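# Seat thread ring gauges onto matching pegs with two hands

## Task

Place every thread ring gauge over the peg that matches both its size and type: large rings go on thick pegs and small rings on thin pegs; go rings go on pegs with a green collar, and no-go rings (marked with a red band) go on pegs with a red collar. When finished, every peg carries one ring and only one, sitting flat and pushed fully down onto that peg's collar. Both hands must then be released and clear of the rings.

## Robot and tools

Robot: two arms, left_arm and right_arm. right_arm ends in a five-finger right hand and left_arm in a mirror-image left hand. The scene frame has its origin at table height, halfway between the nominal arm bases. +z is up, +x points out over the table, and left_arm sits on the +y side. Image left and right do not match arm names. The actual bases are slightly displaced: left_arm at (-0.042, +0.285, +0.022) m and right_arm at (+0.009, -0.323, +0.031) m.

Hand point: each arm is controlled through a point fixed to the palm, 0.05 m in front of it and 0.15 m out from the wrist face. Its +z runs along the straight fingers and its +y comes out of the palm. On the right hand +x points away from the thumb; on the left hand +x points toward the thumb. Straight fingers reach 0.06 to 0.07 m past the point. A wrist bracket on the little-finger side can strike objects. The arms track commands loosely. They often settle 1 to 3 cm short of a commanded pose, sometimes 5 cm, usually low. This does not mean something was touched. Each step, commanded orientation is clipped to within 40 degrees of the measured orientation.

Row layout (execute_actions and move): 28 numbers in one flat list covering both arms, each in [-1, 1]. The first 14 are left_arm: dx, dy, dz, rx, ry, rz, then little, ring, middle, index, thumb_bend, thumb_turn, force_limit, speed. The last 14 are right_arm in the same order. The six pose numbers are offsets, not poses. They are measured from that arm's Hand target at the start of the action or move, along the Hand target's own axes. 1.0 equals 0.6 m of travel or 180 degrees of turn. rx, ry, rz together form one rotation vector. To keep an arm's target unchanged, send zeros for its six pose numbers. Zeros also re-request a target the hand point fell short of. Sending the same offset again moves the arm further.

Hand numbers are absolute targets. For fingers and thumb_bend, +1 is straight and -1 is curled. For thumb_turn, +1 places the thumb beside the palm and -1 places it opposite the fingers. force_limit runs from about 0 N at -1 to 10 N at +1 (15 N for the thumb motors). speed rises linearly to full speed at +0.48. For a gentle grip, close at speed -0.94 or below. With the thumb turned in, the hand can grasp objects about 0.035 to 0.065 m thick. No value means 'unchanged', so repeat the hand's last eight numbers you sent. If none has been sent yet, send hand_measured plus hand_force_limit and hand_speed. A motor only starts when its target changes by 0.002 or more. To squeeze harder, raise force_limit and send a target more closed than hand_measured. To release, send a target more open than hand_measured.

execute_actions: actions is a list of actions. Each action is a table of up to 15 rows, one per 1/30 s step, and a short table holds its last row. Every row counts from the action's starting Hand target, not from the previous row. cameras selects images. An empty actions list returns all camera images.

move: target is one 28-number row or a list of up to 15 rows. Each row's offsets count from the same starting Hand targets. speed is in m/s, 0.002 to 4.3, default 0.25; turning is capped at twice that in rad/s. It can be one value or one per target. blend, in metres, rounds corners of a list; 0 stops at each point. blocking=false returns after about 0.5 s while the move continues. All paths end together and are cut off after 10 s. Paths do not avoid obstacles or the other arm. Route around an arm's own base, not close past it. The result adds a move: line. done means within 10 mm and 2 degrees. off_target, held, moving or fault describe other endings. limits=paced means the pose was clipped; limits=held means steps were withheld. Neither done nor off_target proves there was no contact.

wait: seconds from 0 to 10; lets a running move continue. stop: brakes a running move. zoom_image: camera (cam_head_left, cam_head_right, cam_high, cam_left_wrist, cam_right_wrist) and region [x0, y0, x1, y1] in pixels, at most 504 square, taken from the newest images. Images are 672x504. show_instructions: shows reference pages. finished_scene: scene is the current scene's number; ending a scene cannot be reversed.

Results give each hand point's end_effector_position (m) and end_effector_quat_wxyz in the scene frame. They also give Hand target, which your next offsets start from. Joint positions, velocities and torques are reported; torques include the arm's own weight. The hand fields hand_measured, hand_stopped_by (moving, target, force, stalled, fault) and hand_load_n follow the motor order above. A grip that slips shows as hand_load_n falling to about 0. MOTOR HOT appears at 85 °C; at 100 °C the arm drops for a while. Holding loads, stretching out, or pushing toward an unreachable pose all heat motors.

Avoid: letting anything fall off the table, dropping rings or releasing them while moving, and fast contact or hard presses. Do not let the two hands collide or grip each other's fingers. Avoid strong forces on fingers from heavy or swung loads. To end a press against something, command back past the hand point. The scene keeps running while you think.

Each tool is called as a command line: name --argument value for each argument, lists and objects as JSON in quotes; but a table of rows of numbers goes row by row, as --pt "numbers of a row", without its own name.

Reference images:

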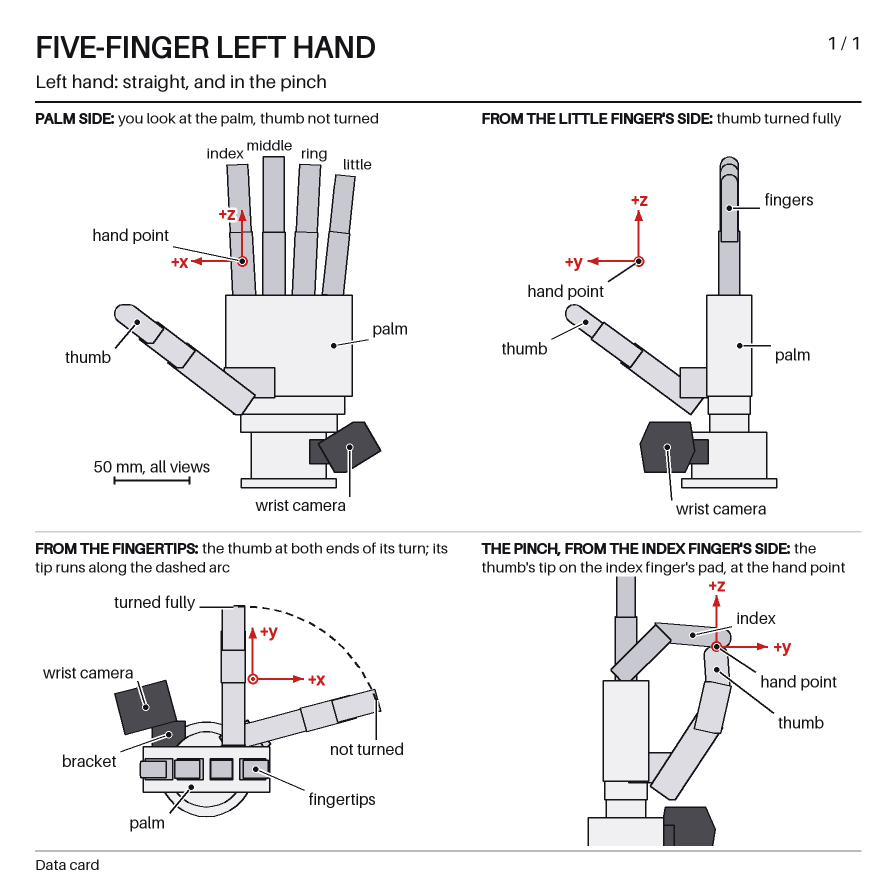

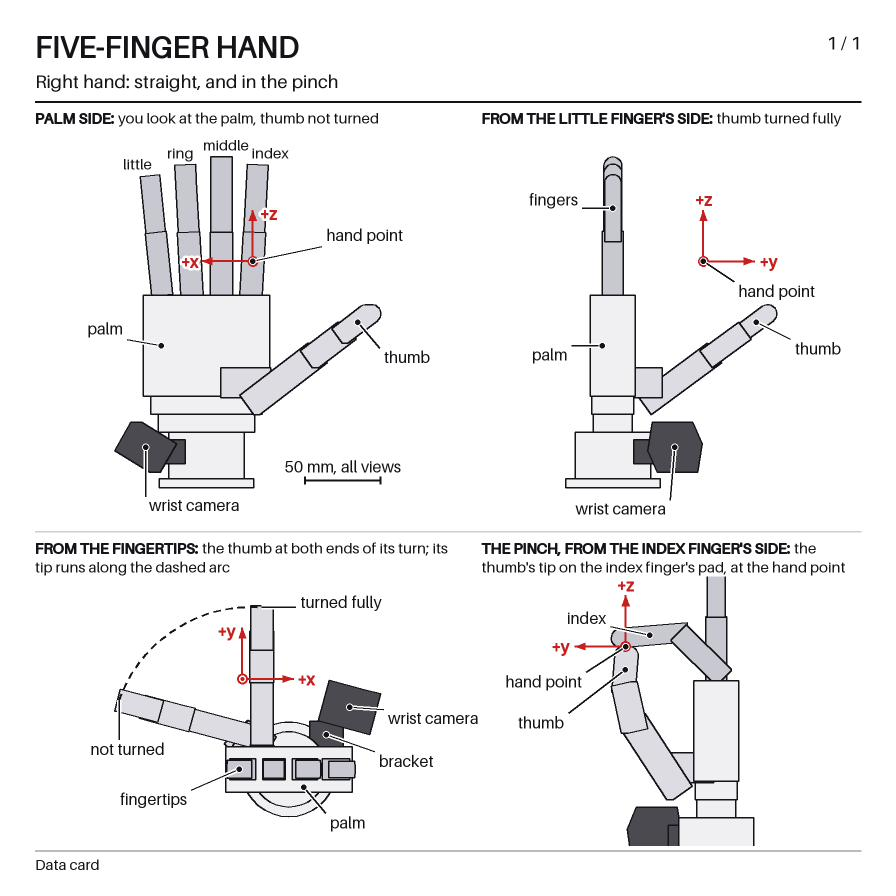

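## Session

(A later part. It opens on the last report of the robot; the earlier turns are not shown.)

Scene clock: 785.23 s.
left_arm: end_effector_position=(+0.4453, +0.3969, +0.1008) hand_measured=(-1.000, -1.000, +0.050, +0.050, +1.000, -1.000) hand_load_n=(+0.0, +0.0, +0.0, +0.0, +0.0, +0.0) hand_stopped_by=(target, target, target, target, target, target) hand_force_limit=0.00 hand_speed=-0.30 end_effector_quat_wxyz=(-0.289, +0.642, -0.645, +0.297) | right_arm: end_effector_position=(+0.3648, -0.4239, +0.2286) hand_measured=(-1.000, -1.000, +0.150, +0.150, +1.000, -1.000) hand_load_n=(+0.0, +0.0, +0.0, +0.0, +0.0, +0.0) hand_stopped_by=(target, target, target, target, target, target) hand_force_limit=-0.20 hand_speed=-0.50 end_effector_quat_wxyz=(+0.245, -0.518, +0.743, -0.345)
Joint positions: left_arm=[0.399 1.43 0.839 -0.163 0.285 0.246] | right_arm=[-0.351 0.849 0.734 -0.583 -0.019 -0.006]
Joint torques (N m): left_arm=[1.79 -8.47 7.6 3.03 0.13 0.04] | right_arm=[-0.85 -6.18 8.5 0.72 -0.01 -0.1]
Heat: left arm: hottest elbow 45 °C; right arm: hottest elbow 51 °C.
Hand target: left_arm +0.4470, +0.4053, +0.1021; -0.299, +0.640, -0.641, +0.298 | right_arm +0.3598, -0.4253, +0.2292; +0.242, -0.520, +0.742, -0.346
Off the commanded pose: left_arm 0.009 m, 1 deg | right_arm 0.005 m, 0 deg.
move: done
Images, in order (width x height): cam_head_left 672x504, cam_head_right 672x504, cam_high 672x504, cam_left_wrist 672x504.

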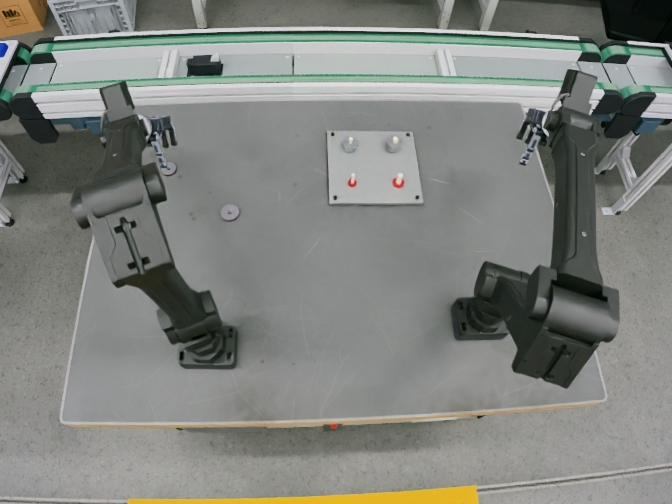

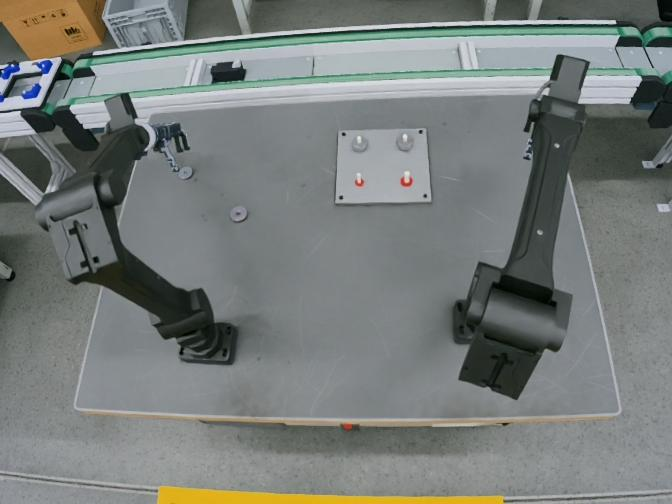

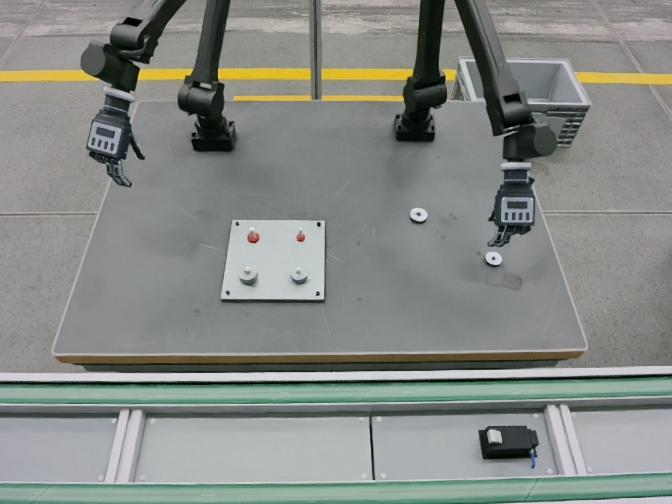

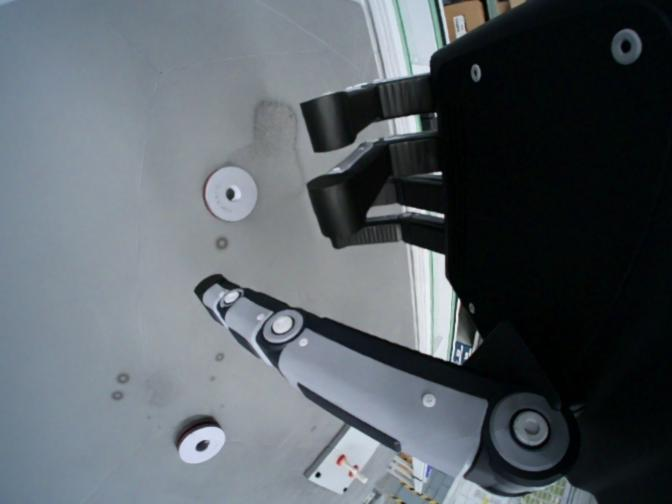

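move --target '[-0.015,0.0361,0.0607,0,0,0,-1,-1,0.05,0.05,1,-1,0,-0.3,0,0,0,0,0,0,-1,-1,0.15,0.15,1,-1,-0.2,-0.5]' --speed 0.1 --cameras '["cam_head_left","cam_head_right","cam_high","cam_left_wrist"]'

zoom_image --camera "cam_head_right" --region '[150, 130, 210, 190]'

zoom_image --camera "cam_head_left" --region '[140, 130, 200, 190]'

zoom_image --camera "cam_high" --region '[460, 220, 540, 280]'

Scene clock: 800.80 s.
left_arm: end_effector_position=(+0.4591, +0.4053, +0.0601) hand_measured=(-1.000, -1.000, +0.050, +0.050, +1.000, -1.000) hand_load_n=(+0.0, +0.0, +0.0, +0.0, +0.0, +0.0) hand_stopped_by=(target, target, target, target, target, target) hand_force_limit=0.00 hand_speed=-0.30 end_effector_quat_wxyz=(-0.288, +0.643, -0.645, +0.297) | right_arm: end_effector_position=(+0.3648, -0.4239, +0.2286) hand_measured=(-1.000, -1.000, +0.150, +0.150, +1.000, -1.000) hand_load_n=(+0.0, +0.0, +0.0, +0.0, +0.0, +0.0) hand_stopped_by=(target, target, target, target, target, target) hand_force_limit=-0.20 hand_speed=-0.50 end_effector_quat_wxyz=(+0.245, -0.518, +0.743, -0.345)
Joint positions: left_arm=[0.406 1.545 0.834 -0.047 0.29 0.25] | right_arm=[-0.351 0.849 0.734 -0.583 -0.019 -0.006]
Joint torques (N m): left_arm=[1.9 -9.64 7.17 2.81 0.11 0.05] | right_arm=[-0.85 -6.12 8.5 0.72 -0.01 -0.1]
Heat: left arm: hottest elbow 44 °C; right arm: hottest elbow 51 °C.
Hand target: left_arm +0.4609, +0.4142, +0.0622; -0.299, +0.640, -0.641, +0.298 | right_arm +0.3598, -0.4253, +0.2292; +0.242, -0.520, +0.742, -0.346
Off the commanded pose: left_arm 0.009 m, 1 deg | right_arm 0.005 m, 0 deg.
move: done
Images, in order (width x height): cam_head_left 672x504, cam_head_right 672x504, cam_high 672x504, cam_left_wrist 672x504.

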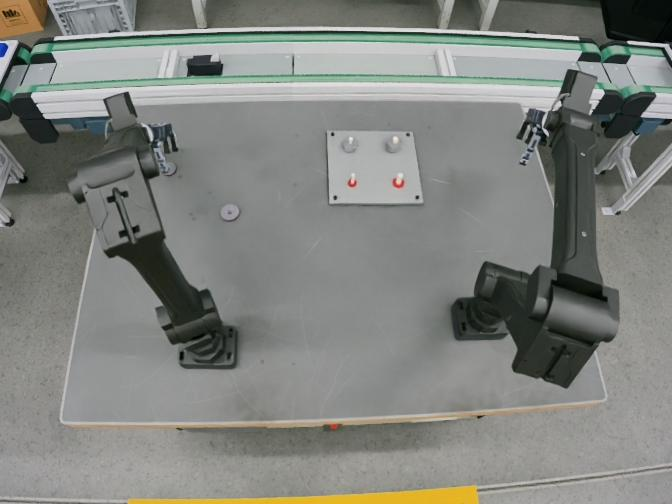

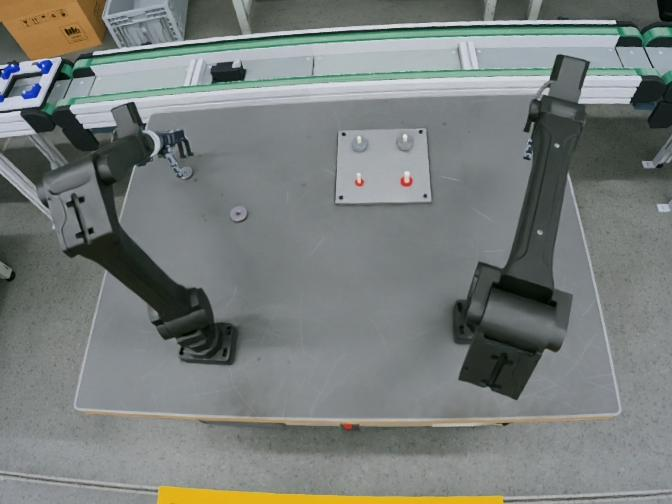

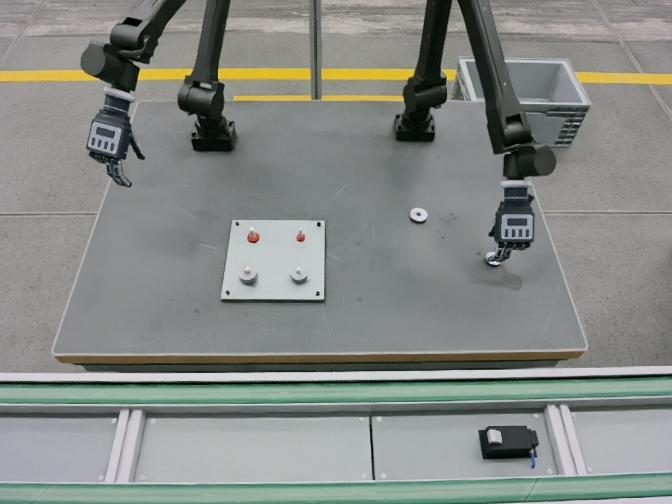

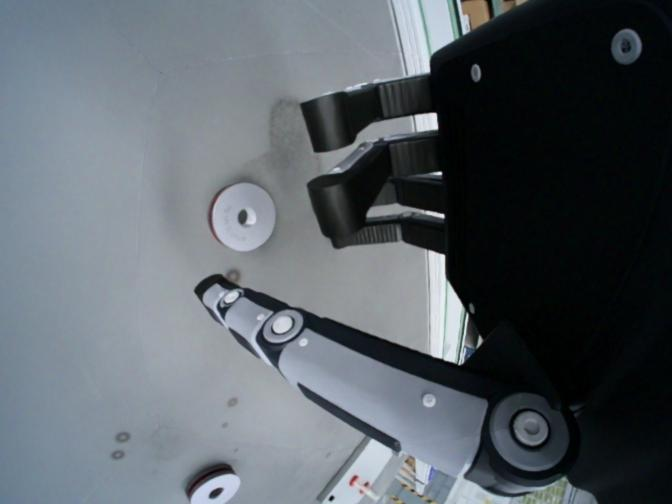

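Scaled by 8.400 from the camera's 672x504 image, which has a finer 960x720 frame.

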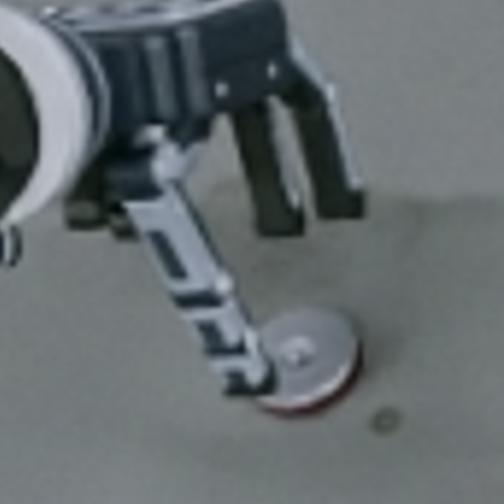

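Scaled by 8.400 from the camera's 672x504 image, which has a finer 960x720 frame.

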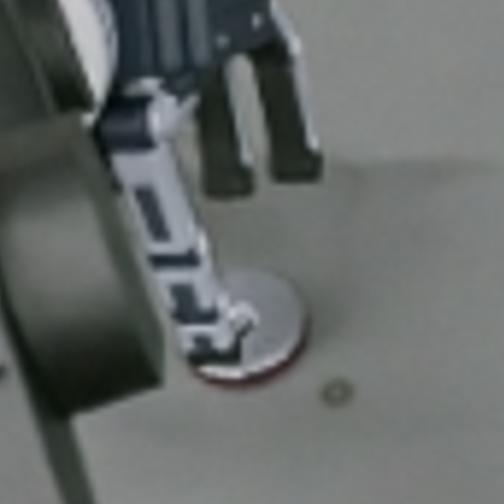

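Scaled by 6.300 from the camera's 672x504 image, which has a finer 960x720 frame.

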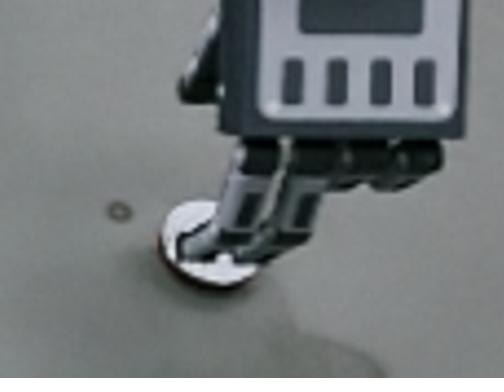

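move --target '[0,0.0313,0.0197,0,0,0,-1,-1,0.05,0.05,1,-1,0,-0.3,0,0,0,0,0,0,-1,-1,0.15,0.15,1,-1,-0.2,-0.5]' --speed 0.06 --cameras '["cam_head_left","cam_head_right","cam_high","cam_left_wrist"]'

zoom_image --camera "cam_head_right" --region '[150, 130, 210, 190]'

zoom_image --camera "cam_high" --region '[460, 220, 540, 280]'

Scene clock: 811.40 s.
left_arm: end_effector_position=(+0.4572, +0.4056, +0.0397) hand_measured=(-1.000, -1.000, +0.050, +0.050, +1.000, -1.000) hand_load_n=(+0.0, +0.5, +0.0, +0.0, +0.0, +0.0) hand_stopped_by=(target, target, target, target, target, target) hand_force_limit=0.00 hand_speed=-0.30 end_effector_quat_wxyz=(-0.289, +0.642, -0.645, +0.298) | right_arm: end_effector_position=(+0.3648, -0.4239, +0.2286) hand_measured=(-1.000, -1.000, +0.150, +0.150, +1.000, -1.000) hand_load_n=(+0.0, +0.0, +0.0, +0.0, +0.0, +0.0) hand_stopped_by=(target, target, target, target, target, target) hand_force_limit=-0.20 hand_speed=-0.50 end_effector_quat_wxyz=(+0.245, -0.518, +0.743, -0.345)
Joint positions: left_arm=[0.408 1.583 0.807 0.022 0.292 0.252] | right_arm=[-0.351 0.849 0.734 -0.583 -0.019 -0.006]
Joint torques (N m): left_arm=[1.73 -9.7 6.61 2.95 0.12 0.04] | right_arm=[-0.85 -6.18 8.51 0.72 -0.01 -0.1]
Heat: left arm: hottest elbow 43 °C; right arm: hottest elbow 51 °C.
Hand target: left_arm +0.4579, +0.4142, +0.0401; -0.299, +0.641, -0.641, +0.298 | right_arm +0.3598, -0.4253, +0.2292; +0.242, -0.520, +0.742, -0.346
Off the commanded pose: left_arm 0.009 m, 1 deg | right_arm 0.005 m, 0 deg.
move: done
Images, in order (width x height): cam_head_left 672x504, cam_head_right 672x504, cam_high 672x504, cam_left_wrist 672x504.

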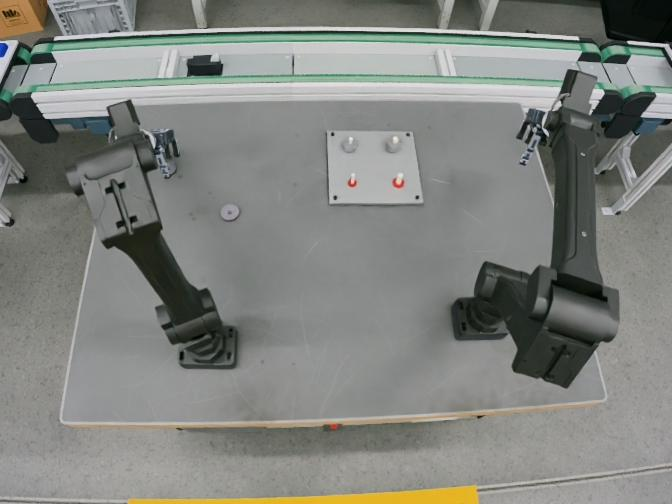

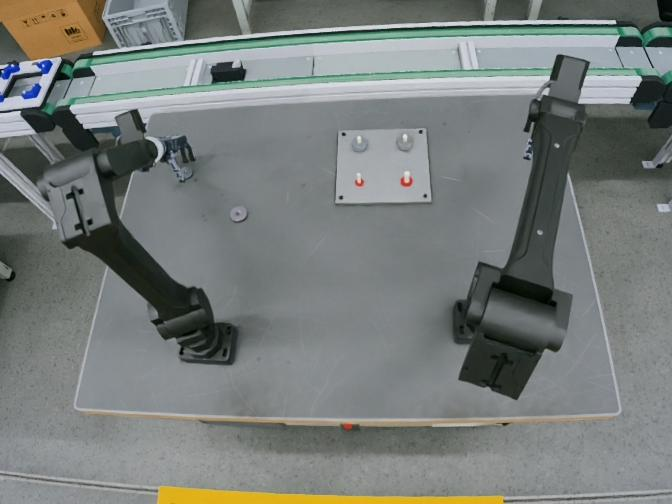

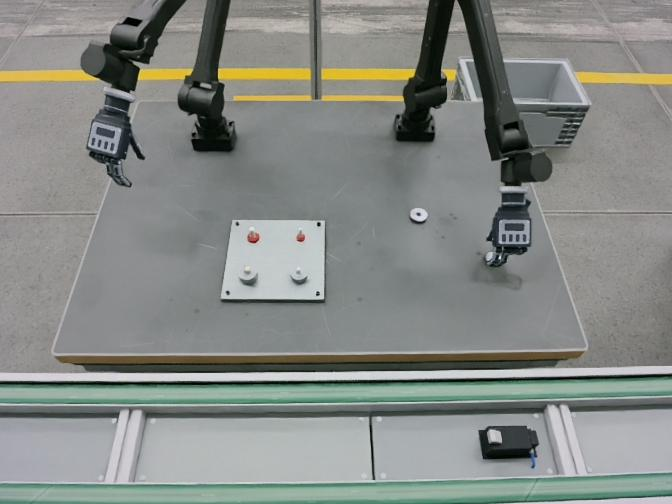

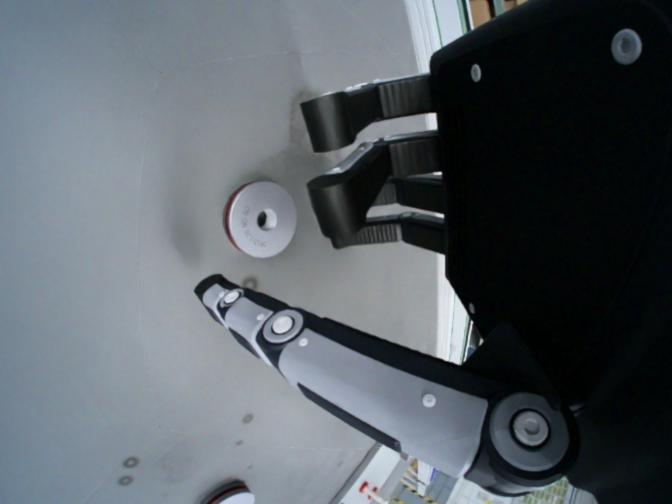

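Scaled by 8.400 from the camera's 672x504 image, which has a finer 960x720 frame.

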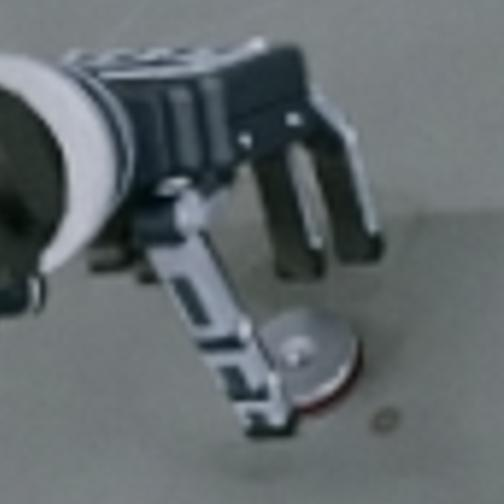

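Scaled by 6.300 from the camera's 672x504 image, which has a finer 960x720 frame.

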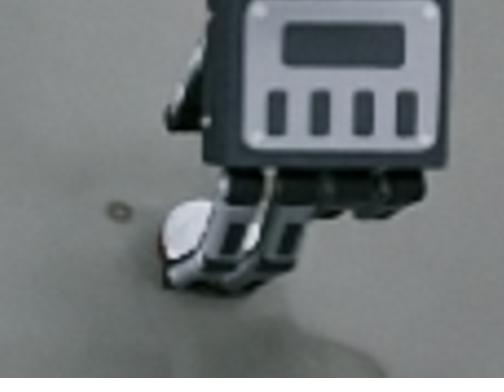

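execute_actions --actions '[[[0,0,0,0,0,0,-1,-1,-0.35,-0.35,0.5,-1,-0.2,-0.9,0,0,0,0,0,0,-1,-1,0.15,0.15,1,-1,-0.2,-0.5]],[[0,0,0,0,0,0,-1,-1,-0.35,-0.35,0.5,-1,-0.2,-0.9,0,0,0,0,0,0,-1,-1,0.15,0.15,1,-1,-0.2,-0.5]],[[0,0,0,0,0,0,-1,-1,-0.35,-0.35,0.5,-1,-0.2,-0.9,0,0,0,0,0,0,-1,-1,0.15,0.15,1,-1,-0.2,-0.5]],[[0,0,0,0,0,0,-1,-1,-0.35,-0.35,0.5,-1,-0.2,-0.9,0,0,0,0,0,0,-1,-1,0.15,0.15,1,-1,-0.2,-0.5]]]' --cameras '["cam_left_wrist","cam_head_right"]'

zoom_image --camera "cam_head_right" --region '[150, 130, 210, 190]'

Scene clock: 821.93 s.
left_arm: end_effector_position=(+0.4573, +0.4055, +0.0398) hand_measured=(-1.000, -1.000, -0.350, -0.350, +0.500, -1.000) hand_load_n=(+0.0, +0.0, +0.0, +0.0, +0.0, +0.0) hand_stopped_by=(target, target, target, target, target, target) hand_force_limit=-0.20 hand_speed=-0.90 end_effector_quat_wxyz=(-0.289, +0.642, -0.645, +0.298) | right_arm: end_effector_position=(+0.3648, -0.4239, +0.2286) hand_measured=(-1.000, -1.000, +0.150, +0.150, +1.000, -1.000) hand_load_n=(+0.0, +0.0, +0.0, +0.0, +0.0, +0.0) hand_stopped_by=(target, target, target, target, target, target) hand_force_limit=-0.20 hand_speed=-0.50 end_effector_quat_wxyz=(+0.245, -0.518, +0.743, -0.345)
Joint positions: left_arm=[0.408 1.583 0.807 0.022 0.293 0.252] | right_arm=[-0.351 0.849 0.734 -0.583 -0.019 -0.006]
Joint torques (N m): left_arm=[1.85 -9.7 6.63 3.04 0.11 0.06] | right_arm=[-0.79 -6.12 8.51 0.72 -0.01 -0.1]
Heat: left arm: hottest elbow 43 °C; right arm: hottest elbow 51 °C.
Hand target: left_arm +0.4579, +0.4142, +0.0401; -0.299, +0.640, -0.641, +0.299 | right_arm +0.3598, -0.4253, +0.2292; +0.242, -0.520, +0.742, -0.346
Off the commanded pose: left_arm 0.009 m, 1 deg | right_arm 0.005 m, 0 deg.
Images, in order (width x height): cam_head_right 672x504, cam_left_wrist 672x504.

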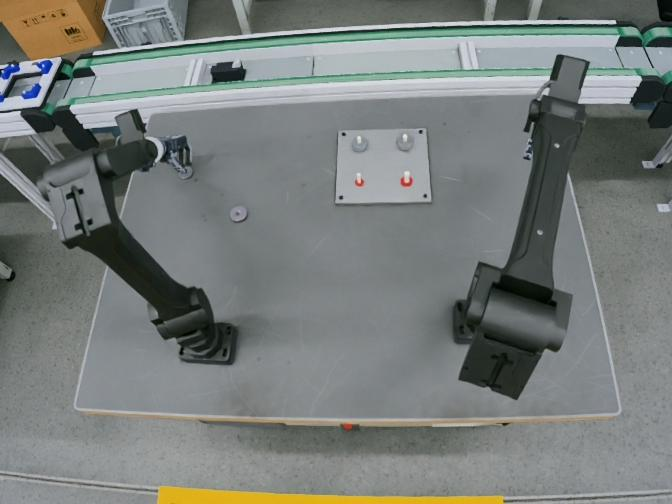

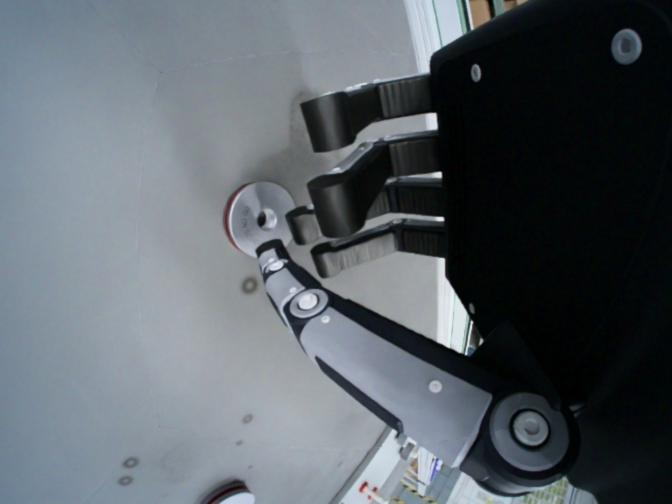

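Scaled by 8.400 from the camera's 672x504 image, which has a finer 960x720 frame.

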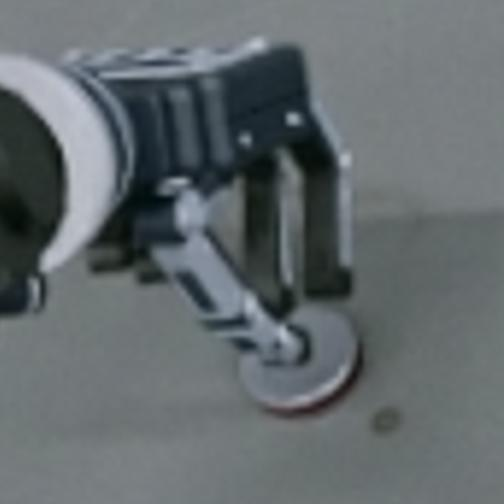

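execute_actions --actions '[[[0,0,0,0,0,0,-1,-1,0.05,0.05,1,-1,-0.2,-0.4,0,0,0,0,0,0,-1,-1,0.15,0.15,1,-1,-0.2,-0.5]],[[0,0,0,0,0,0,-1,-1,0.05,0.05,1,-1,-0.2,-0.4,0,0,0,0,0,0,-1,-1,0.15,0.15,1,-1,-0.2,-0.5]]]' --cameras '["cam_left_wrist","cam_head_right"]'

zoom_image --camera "cam_left_wrist" --region '[180, 150, 340, 320]'

zoom_image --camera "cam_left_wrist" --region '[180, 430, 300, 504]'

Scene clock: 834.30 s.
left_arm: end_effector_position=(+0.4573, +0.4056, +0.0398) hand_measured=(-1.000, -1.000, +0.050, +0.050, +1.000, -1.000) hand_load_n=(+0.0, +0.0, +0.0, +0.0, +0.0, +0.0) hand_stopped_by=(target, target, target, target, target, target) hand_force_limit=-0.20 hand_speed=-0.40 end_effector_quat_wxyz=(-0.289, +0.642, -0.645, +0.298) | right_arm: end_effector_position=(+0.3648, -0.4239, +0.2286) hand_measured=(-1.000, -1.000, +0.150, +0.150, +1.000, -1.000) hand_load_n=(+0.0, +0.0, +0.0, +0.0, +0.0, +0.0) hand_stopped_by=(target, target, target, target, target, target) hand_force_limit=-0.20 hand_speed=-0.50 end_effector_quat_wxyz=(+0.245, -0.518, +0.743, -0.345)
Joint positions: left_arm=[0.408 1.583 0.807 0.022 0.293 0.252] | right_arm=[-0.351 0.849 0.734 -0.583 -0.019 -0.006]
Joint torques (N m): left_arm=[1.73 -9.35 6.67 3.04 0.11 0.05] | right_arm=[-0.79 -6.12 8.5 0.7 -0.02 -0.1]
Heat: left arm: hottest elbow 43 °C; right arm: hottest elbow 51 °C.
Hand target: left_arm +0.4579, +0.4142, +0.0401; -0.299, +0.640, -0.641, +0.298 | right_arm +0.3598, -0.4253, +0.2292; +0.242, -0.520, +0.742, -0.346
Off the commanded pose: left_arm 0.009 m, 1 deg | right_arm 0.005 m, 0 deg.
Images, in order (width x height): cam_head_right 672x504, cam_left_wrist 672x504.

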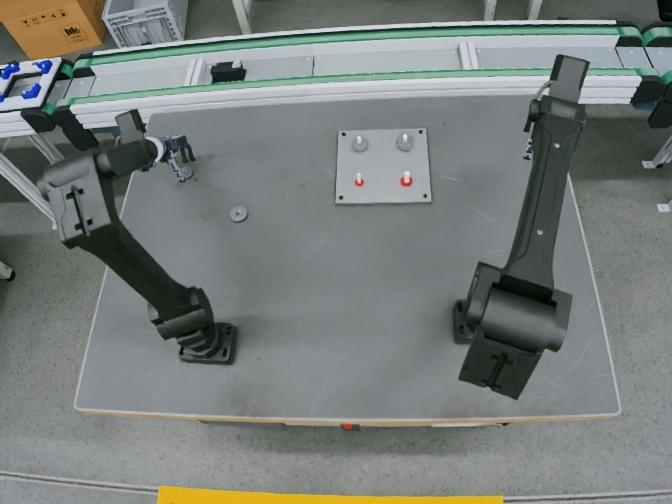

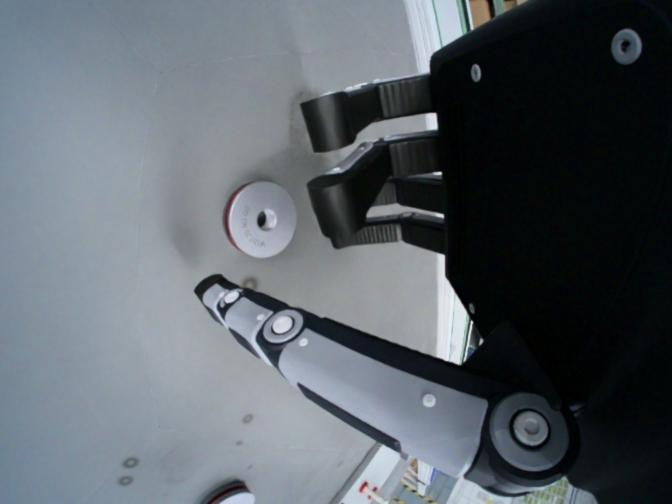

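Scaled by 2.965 from the camera's 672x504 image, which has a finer 960x720 frame.

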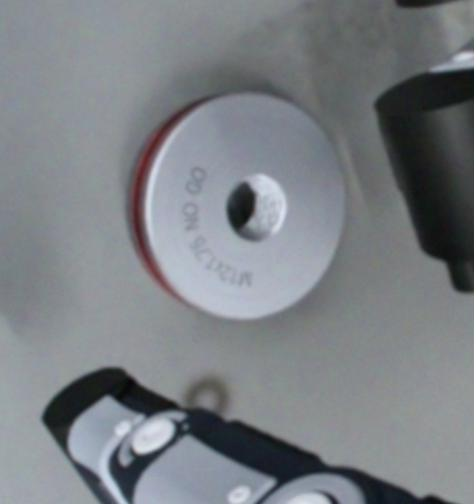

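Scaled by 4.200 from the camera's 672x504 image, which has a finer 960x720 frame.

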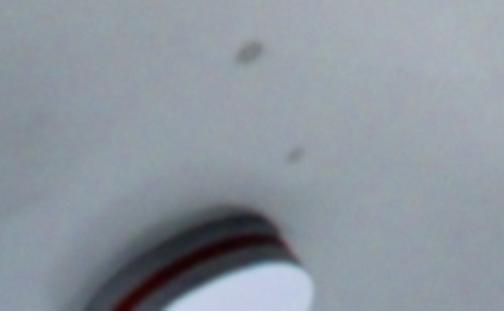

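move --target '[0,0.0179,0.015,0,0,0,-1,-1,0.0,0.0,0.95,-1,-0.2,-0.4,0,0,0,0,0,0,-1,-1,0.15,0.15,1,-1,-0.2,-0.5]' --speed 0.04 --cameras '["cam_head_left","cam_head_right","cam_high","cam_left_wrist"]'

zoom_image --camera "cam_head_right" --region '[150, 130, 210, 190]'

zoom_image --camera "cam_left_wrist" --region '[180, 150, 380, 320]'

Scene clock: 861.20 s.
left_arm: end_effector_position=(+0.4583, +0.4059, +0.0276) hand_measured=(-1.000, -1.000, +0.000, +0.000, +0.950, -1.000) hand_load_n=(+0.0, +0.0, +0.0, +0.0, +0.0, +0.0) hand_stopped_by=(target, target, target, target, target, target) hand_force_limit=-0.20 hand_speed=-0.40 end_effector_quat_wxyz=(-0.291, +0.641, -0.645, +0.299) | right_arm: end_effector_position=(+0.3648, -0.4239, +0.2286) hand_measured=(-1.000, -1.000, +0.150, +0.150, +1.000, -1.000) hand_load_n=(+0.0, +0.0, -0.5, +0.0, +0.0, +0.0) hand_stopped_by=(target, target, target, target, target, target) hand_force_limit=-0.20 hand_speed=-0.50 end_effector_quat_wxyz=(+0.245, -0.518, +0.743, -0.345)
Joint positions: left_arm=[0.408 1.612 0.797 0.065 0.293 0.252] | right_arm=[-0.351 0.849 0.734 -0.583 -0.019 -0.006]
Joint torques (N m): left_arm=[1.85 -9.41 6.19 3.19 0.08 0.05] | right_arm=[-0.79 -6.18 8.5 0.72 -0.01 -0.1]
Heat: left arm: hottest elbow 42 °C; right arm: hottest elbow 51 °C.
Hand target: left_arm +0.4578, +0.4142, +0.0260; -0.299, +0.640, -0.641, +0.298 | right_arm +0.3598, -0.4253, +0.2292; +0.242, -0.520, +0.742, -0.346
Off the commanded pose: left_arm 0.009 m, 1 deg | right_arm 0.005 m, 0 deg.
move: done
Images, in order (width x height): cam_head_left 672x504, cam_head_right 672x504, cam_high 672x504, cam_left_wrist 672x504.

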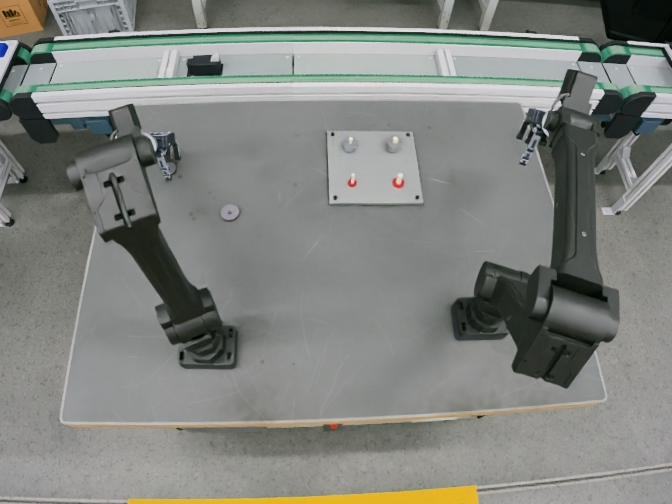

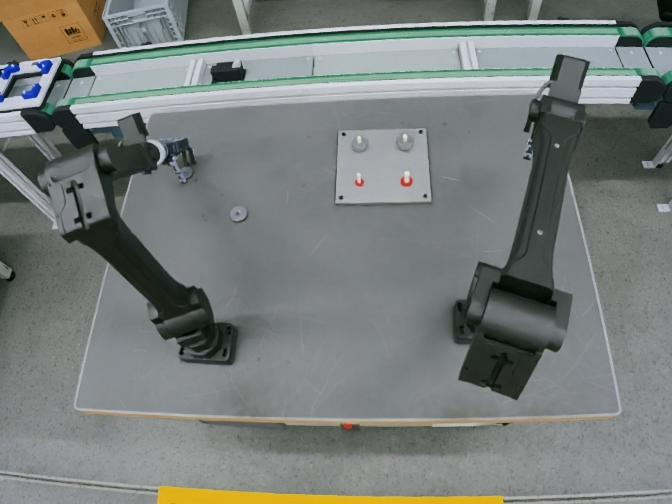

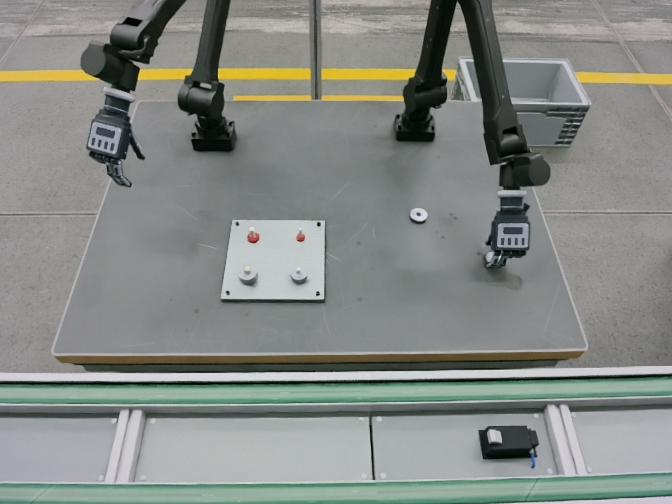

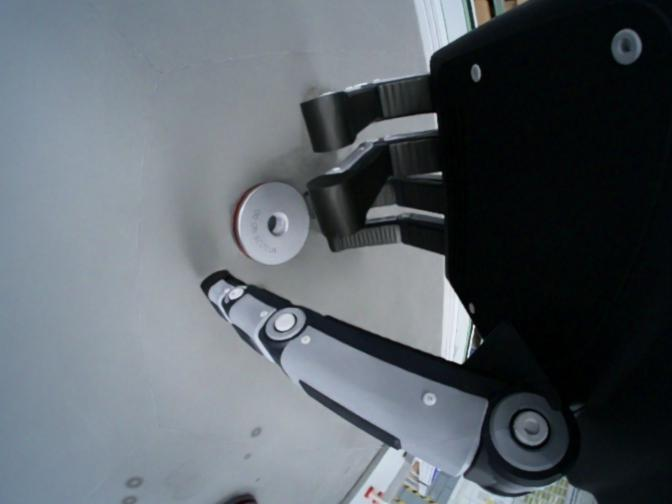

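Scaled by 8.400 from the camera's 672x504 image, which has a finer 960x720 frame.

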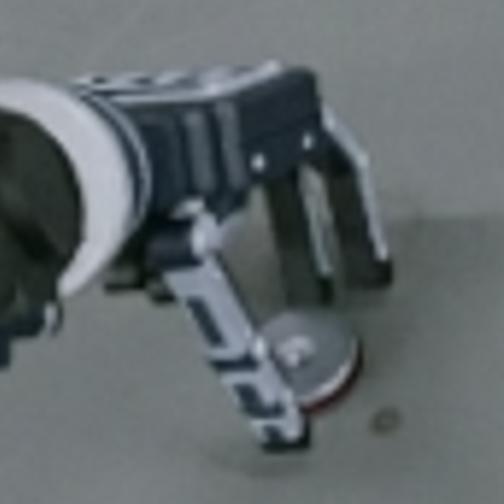

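Scaled by 2.520 from the camera's 672x504 image, which has a finer 960x720 frame.

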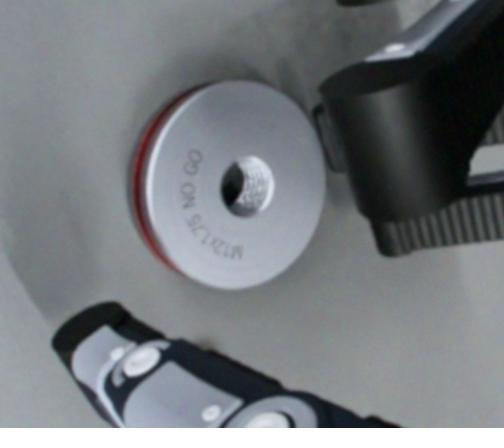

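move --target '[0,0.0102,0.0086,0,0,0,-1,-1,0.0,0.0,0.95,-1,-0.2,-0.4,0,0,0,0,0,0,-1,-1,0.15,0.15,1,-1,-0.2,-0.5]' --speed 0.03 --cameras '["cam_head_right","cam_left_wrist"]'

zoom_image --camera "cam_head_right" --region '[150, 130, 210, 190]'

Scene clock: 868.87 s.
left_arm: end_effector_position=(+0.4590, +0.4061, +0.0209) hand_measured=(-1.000, -1.000, +0.000, +0.000, +0.950, -1.000) hand_load_n=(+0.0, +0.0, -0.5, +0.0, +0.0, +0.0) hand_stopped_by=(target, target, target, target, target, target) hand_force_limit=-0.20 hand_speed=-0.40 end_effector_quat_wxyz=(-0.292, +0.640, -0.644, +0.299) | right_arm: end_effector_position=(+0.3648, -0.4239, +0.2286) hand_measured=(-1.000, -1.000, +0.150, +0.150, +1.000, -1.000) hand_load_n=(+0.0, +0.0, +0.0, +0.0, -0.5, +0.0) hand_stopped_by=(target, target, target, target, target, target) hand_force_limit=-0.20 hand_speed=-0.50 end_effector_quat_wxyz=(+0.245, -0.518, +0.743, -0.345)
Joint positions: left_arm=[0.408 1.629 0.792 0.09 0.293 0.252] | right_arm=[-0.351 0.849 0.734 -0.583 -0.019 -0.006]
Joint torques (N m): left_arm=[1.79 -9.23 6.04 3.06 0.07 0.03] | right_arm=[-0.79 -6.12 8.51 0.73 -0.01 -0.1]
Heat: left arm: hottest elbow 42 °C; right arm: hottest elbow 51 °C.
Hand target: left_arm +0.4580, +0.4142, +0.0182; -0.299, +0.640, -0.641, +0.298 | right_arm +0.3598, -0.4253, +0.2292; +0.242, -0.520, +0.742, -0.346
Off the commanded pose: left_arm 0.009 m, 1 deg | right_arm 0.005 m, 0 deg.
move: done
Images, in order (width x height): cam_head_right 672x504, cam_left_wrist 672x504.

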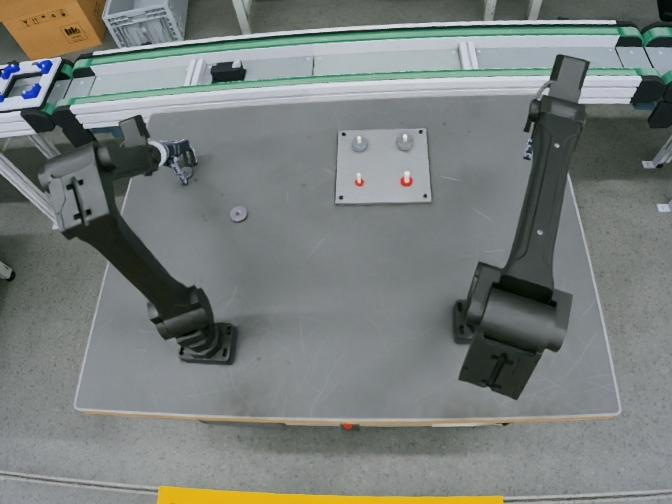

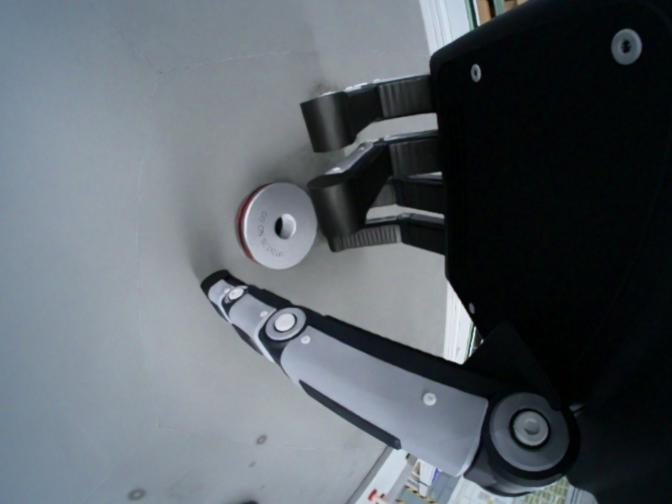

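Scaled by 8.400 from the camera's 672x504 image, which has a finer 960x720 frame.

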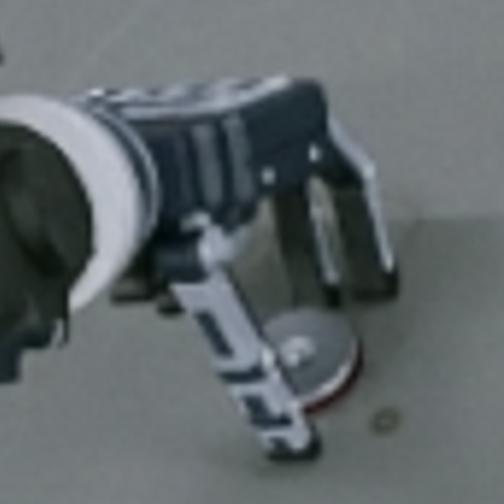

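execute_actions --actions '[[[0,0,0,0,0,0,-1,-1,-0.12,-0.12,0.8,-1,-0.5,-0.9,0,0,0,0,0,0,-1,-1,0.15,0.15,1,-1,-0.2,-0.5]],[[0,0,0,0,0,0,-1,-1,-0.12,-0.12,0.8,-1,-0.5,-0.9,0,0,0,0,0,0,-1,-1,0.15,0.15,1,-1,-0.2,-0.5]]]' --cameras '["cam_left_wrist","cam_head_right"]'

zoom_image --camera "cam_left_wrist" --region '[180, 150, 380, 320]'

zoom_image --camera "cam_head_right" --region '[150, 130, 210, 190]'

Scene clock: 874.37 s.
left_arm: end_effector_position=(+0.4588, +0.4061, +0.0194) hand_measured=(-1.000, -1.000, -0.120, -0.120, +0.838, -1.000) hand_load_n=(+0.0, +0.0, +3.0, +0.0, +3.5, +1.0) hand_stopped_by=(target, target, target, target, force, target) hand_force_limit=-0.50 hand_speed=-0.90 end_effector_quat_wxyz=(-0.291, +0.641, -0.645, +0.299) | right_arm: end_effector_position=(+0.3648, -0.4239, +0.2286) hand_measured=(-1.000, -1.000, +0.150, +0.150, +1.000, -1.000) hand_load_n=(+0.0, +0.5, +0.0, +0.0, +0.0, +0.0) hand_stopped_by=(target, target, target, target, target, target) hand_force_limit=-0.20 hand_speed=-0.50 end_effector_quat_wxyz=(+0.245, -0.518, +0.743, -0.345)
Joint positions: left_arm=[0.409 1.632 0.792 0.091 0.294 0.252] | right_arm=[-0.351 0.849 0.734 -0.583 -0.019 -0.006]
Joint torques (N m): left_arm=[1.9 -9.82 6.06 3.04 0.07 0.05] | right_arm=[-0.85 -6.18 8.5 0.72 -0.01 -0.1]
Heat: left arm: hottest elbow 42 °C; right arm: hottest elbow 51 °C.
Hand target: left_arm +0.4579, +0.4143, +0.0182; -0.299, +0.640, -0.641, +0.299 | right_arm +0.3598, -0.4253, +0.2292; +0.242, -0.520, +0.742, -0.346
Off the commanded pose: left_arm 0.008 m, 1 deg | right_arm 0.005 m, 0 deg.
Images, in order (width x height): cam_head_right 672x504, cam_left_wrist 672x504.

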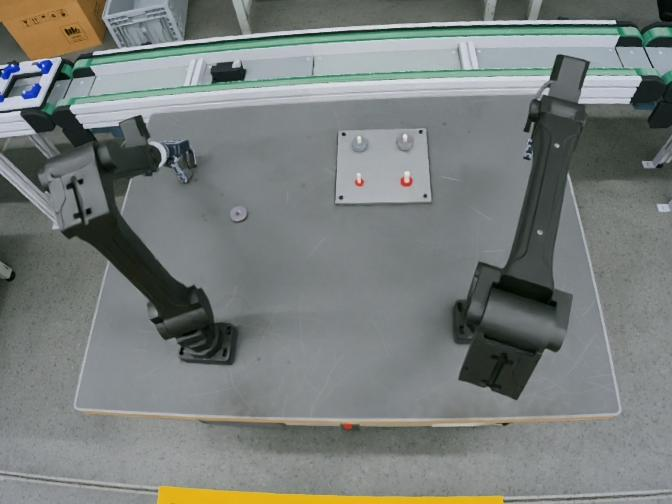

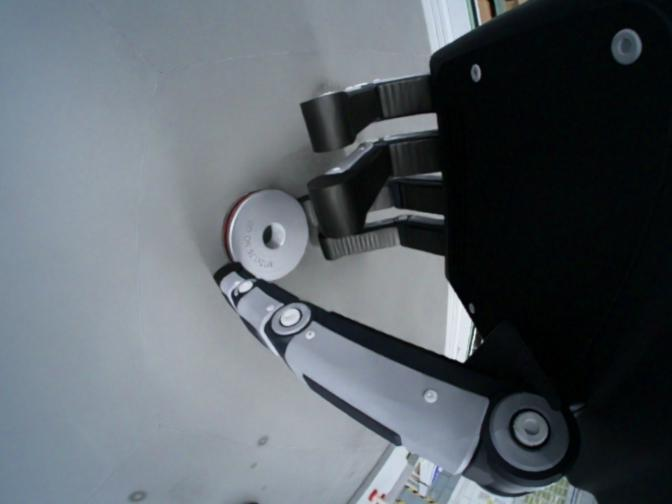

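Scaled by 2.520 from the camera's 672x504 image, which has a finer 960x720 frame.

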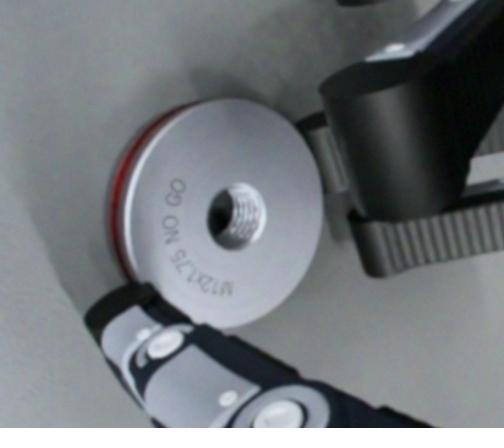

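Scaled by 8.400 from the camera's 672x504 image, which has a finer 960x720 frame.

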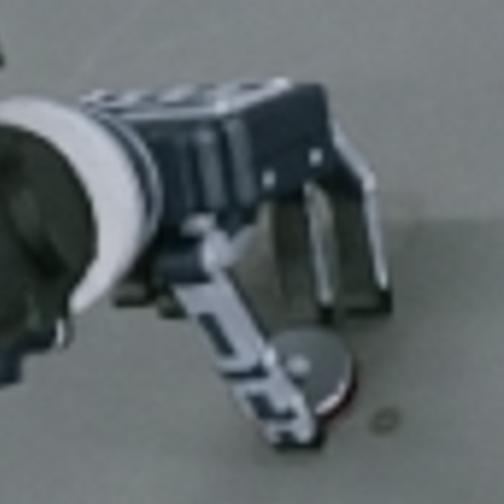

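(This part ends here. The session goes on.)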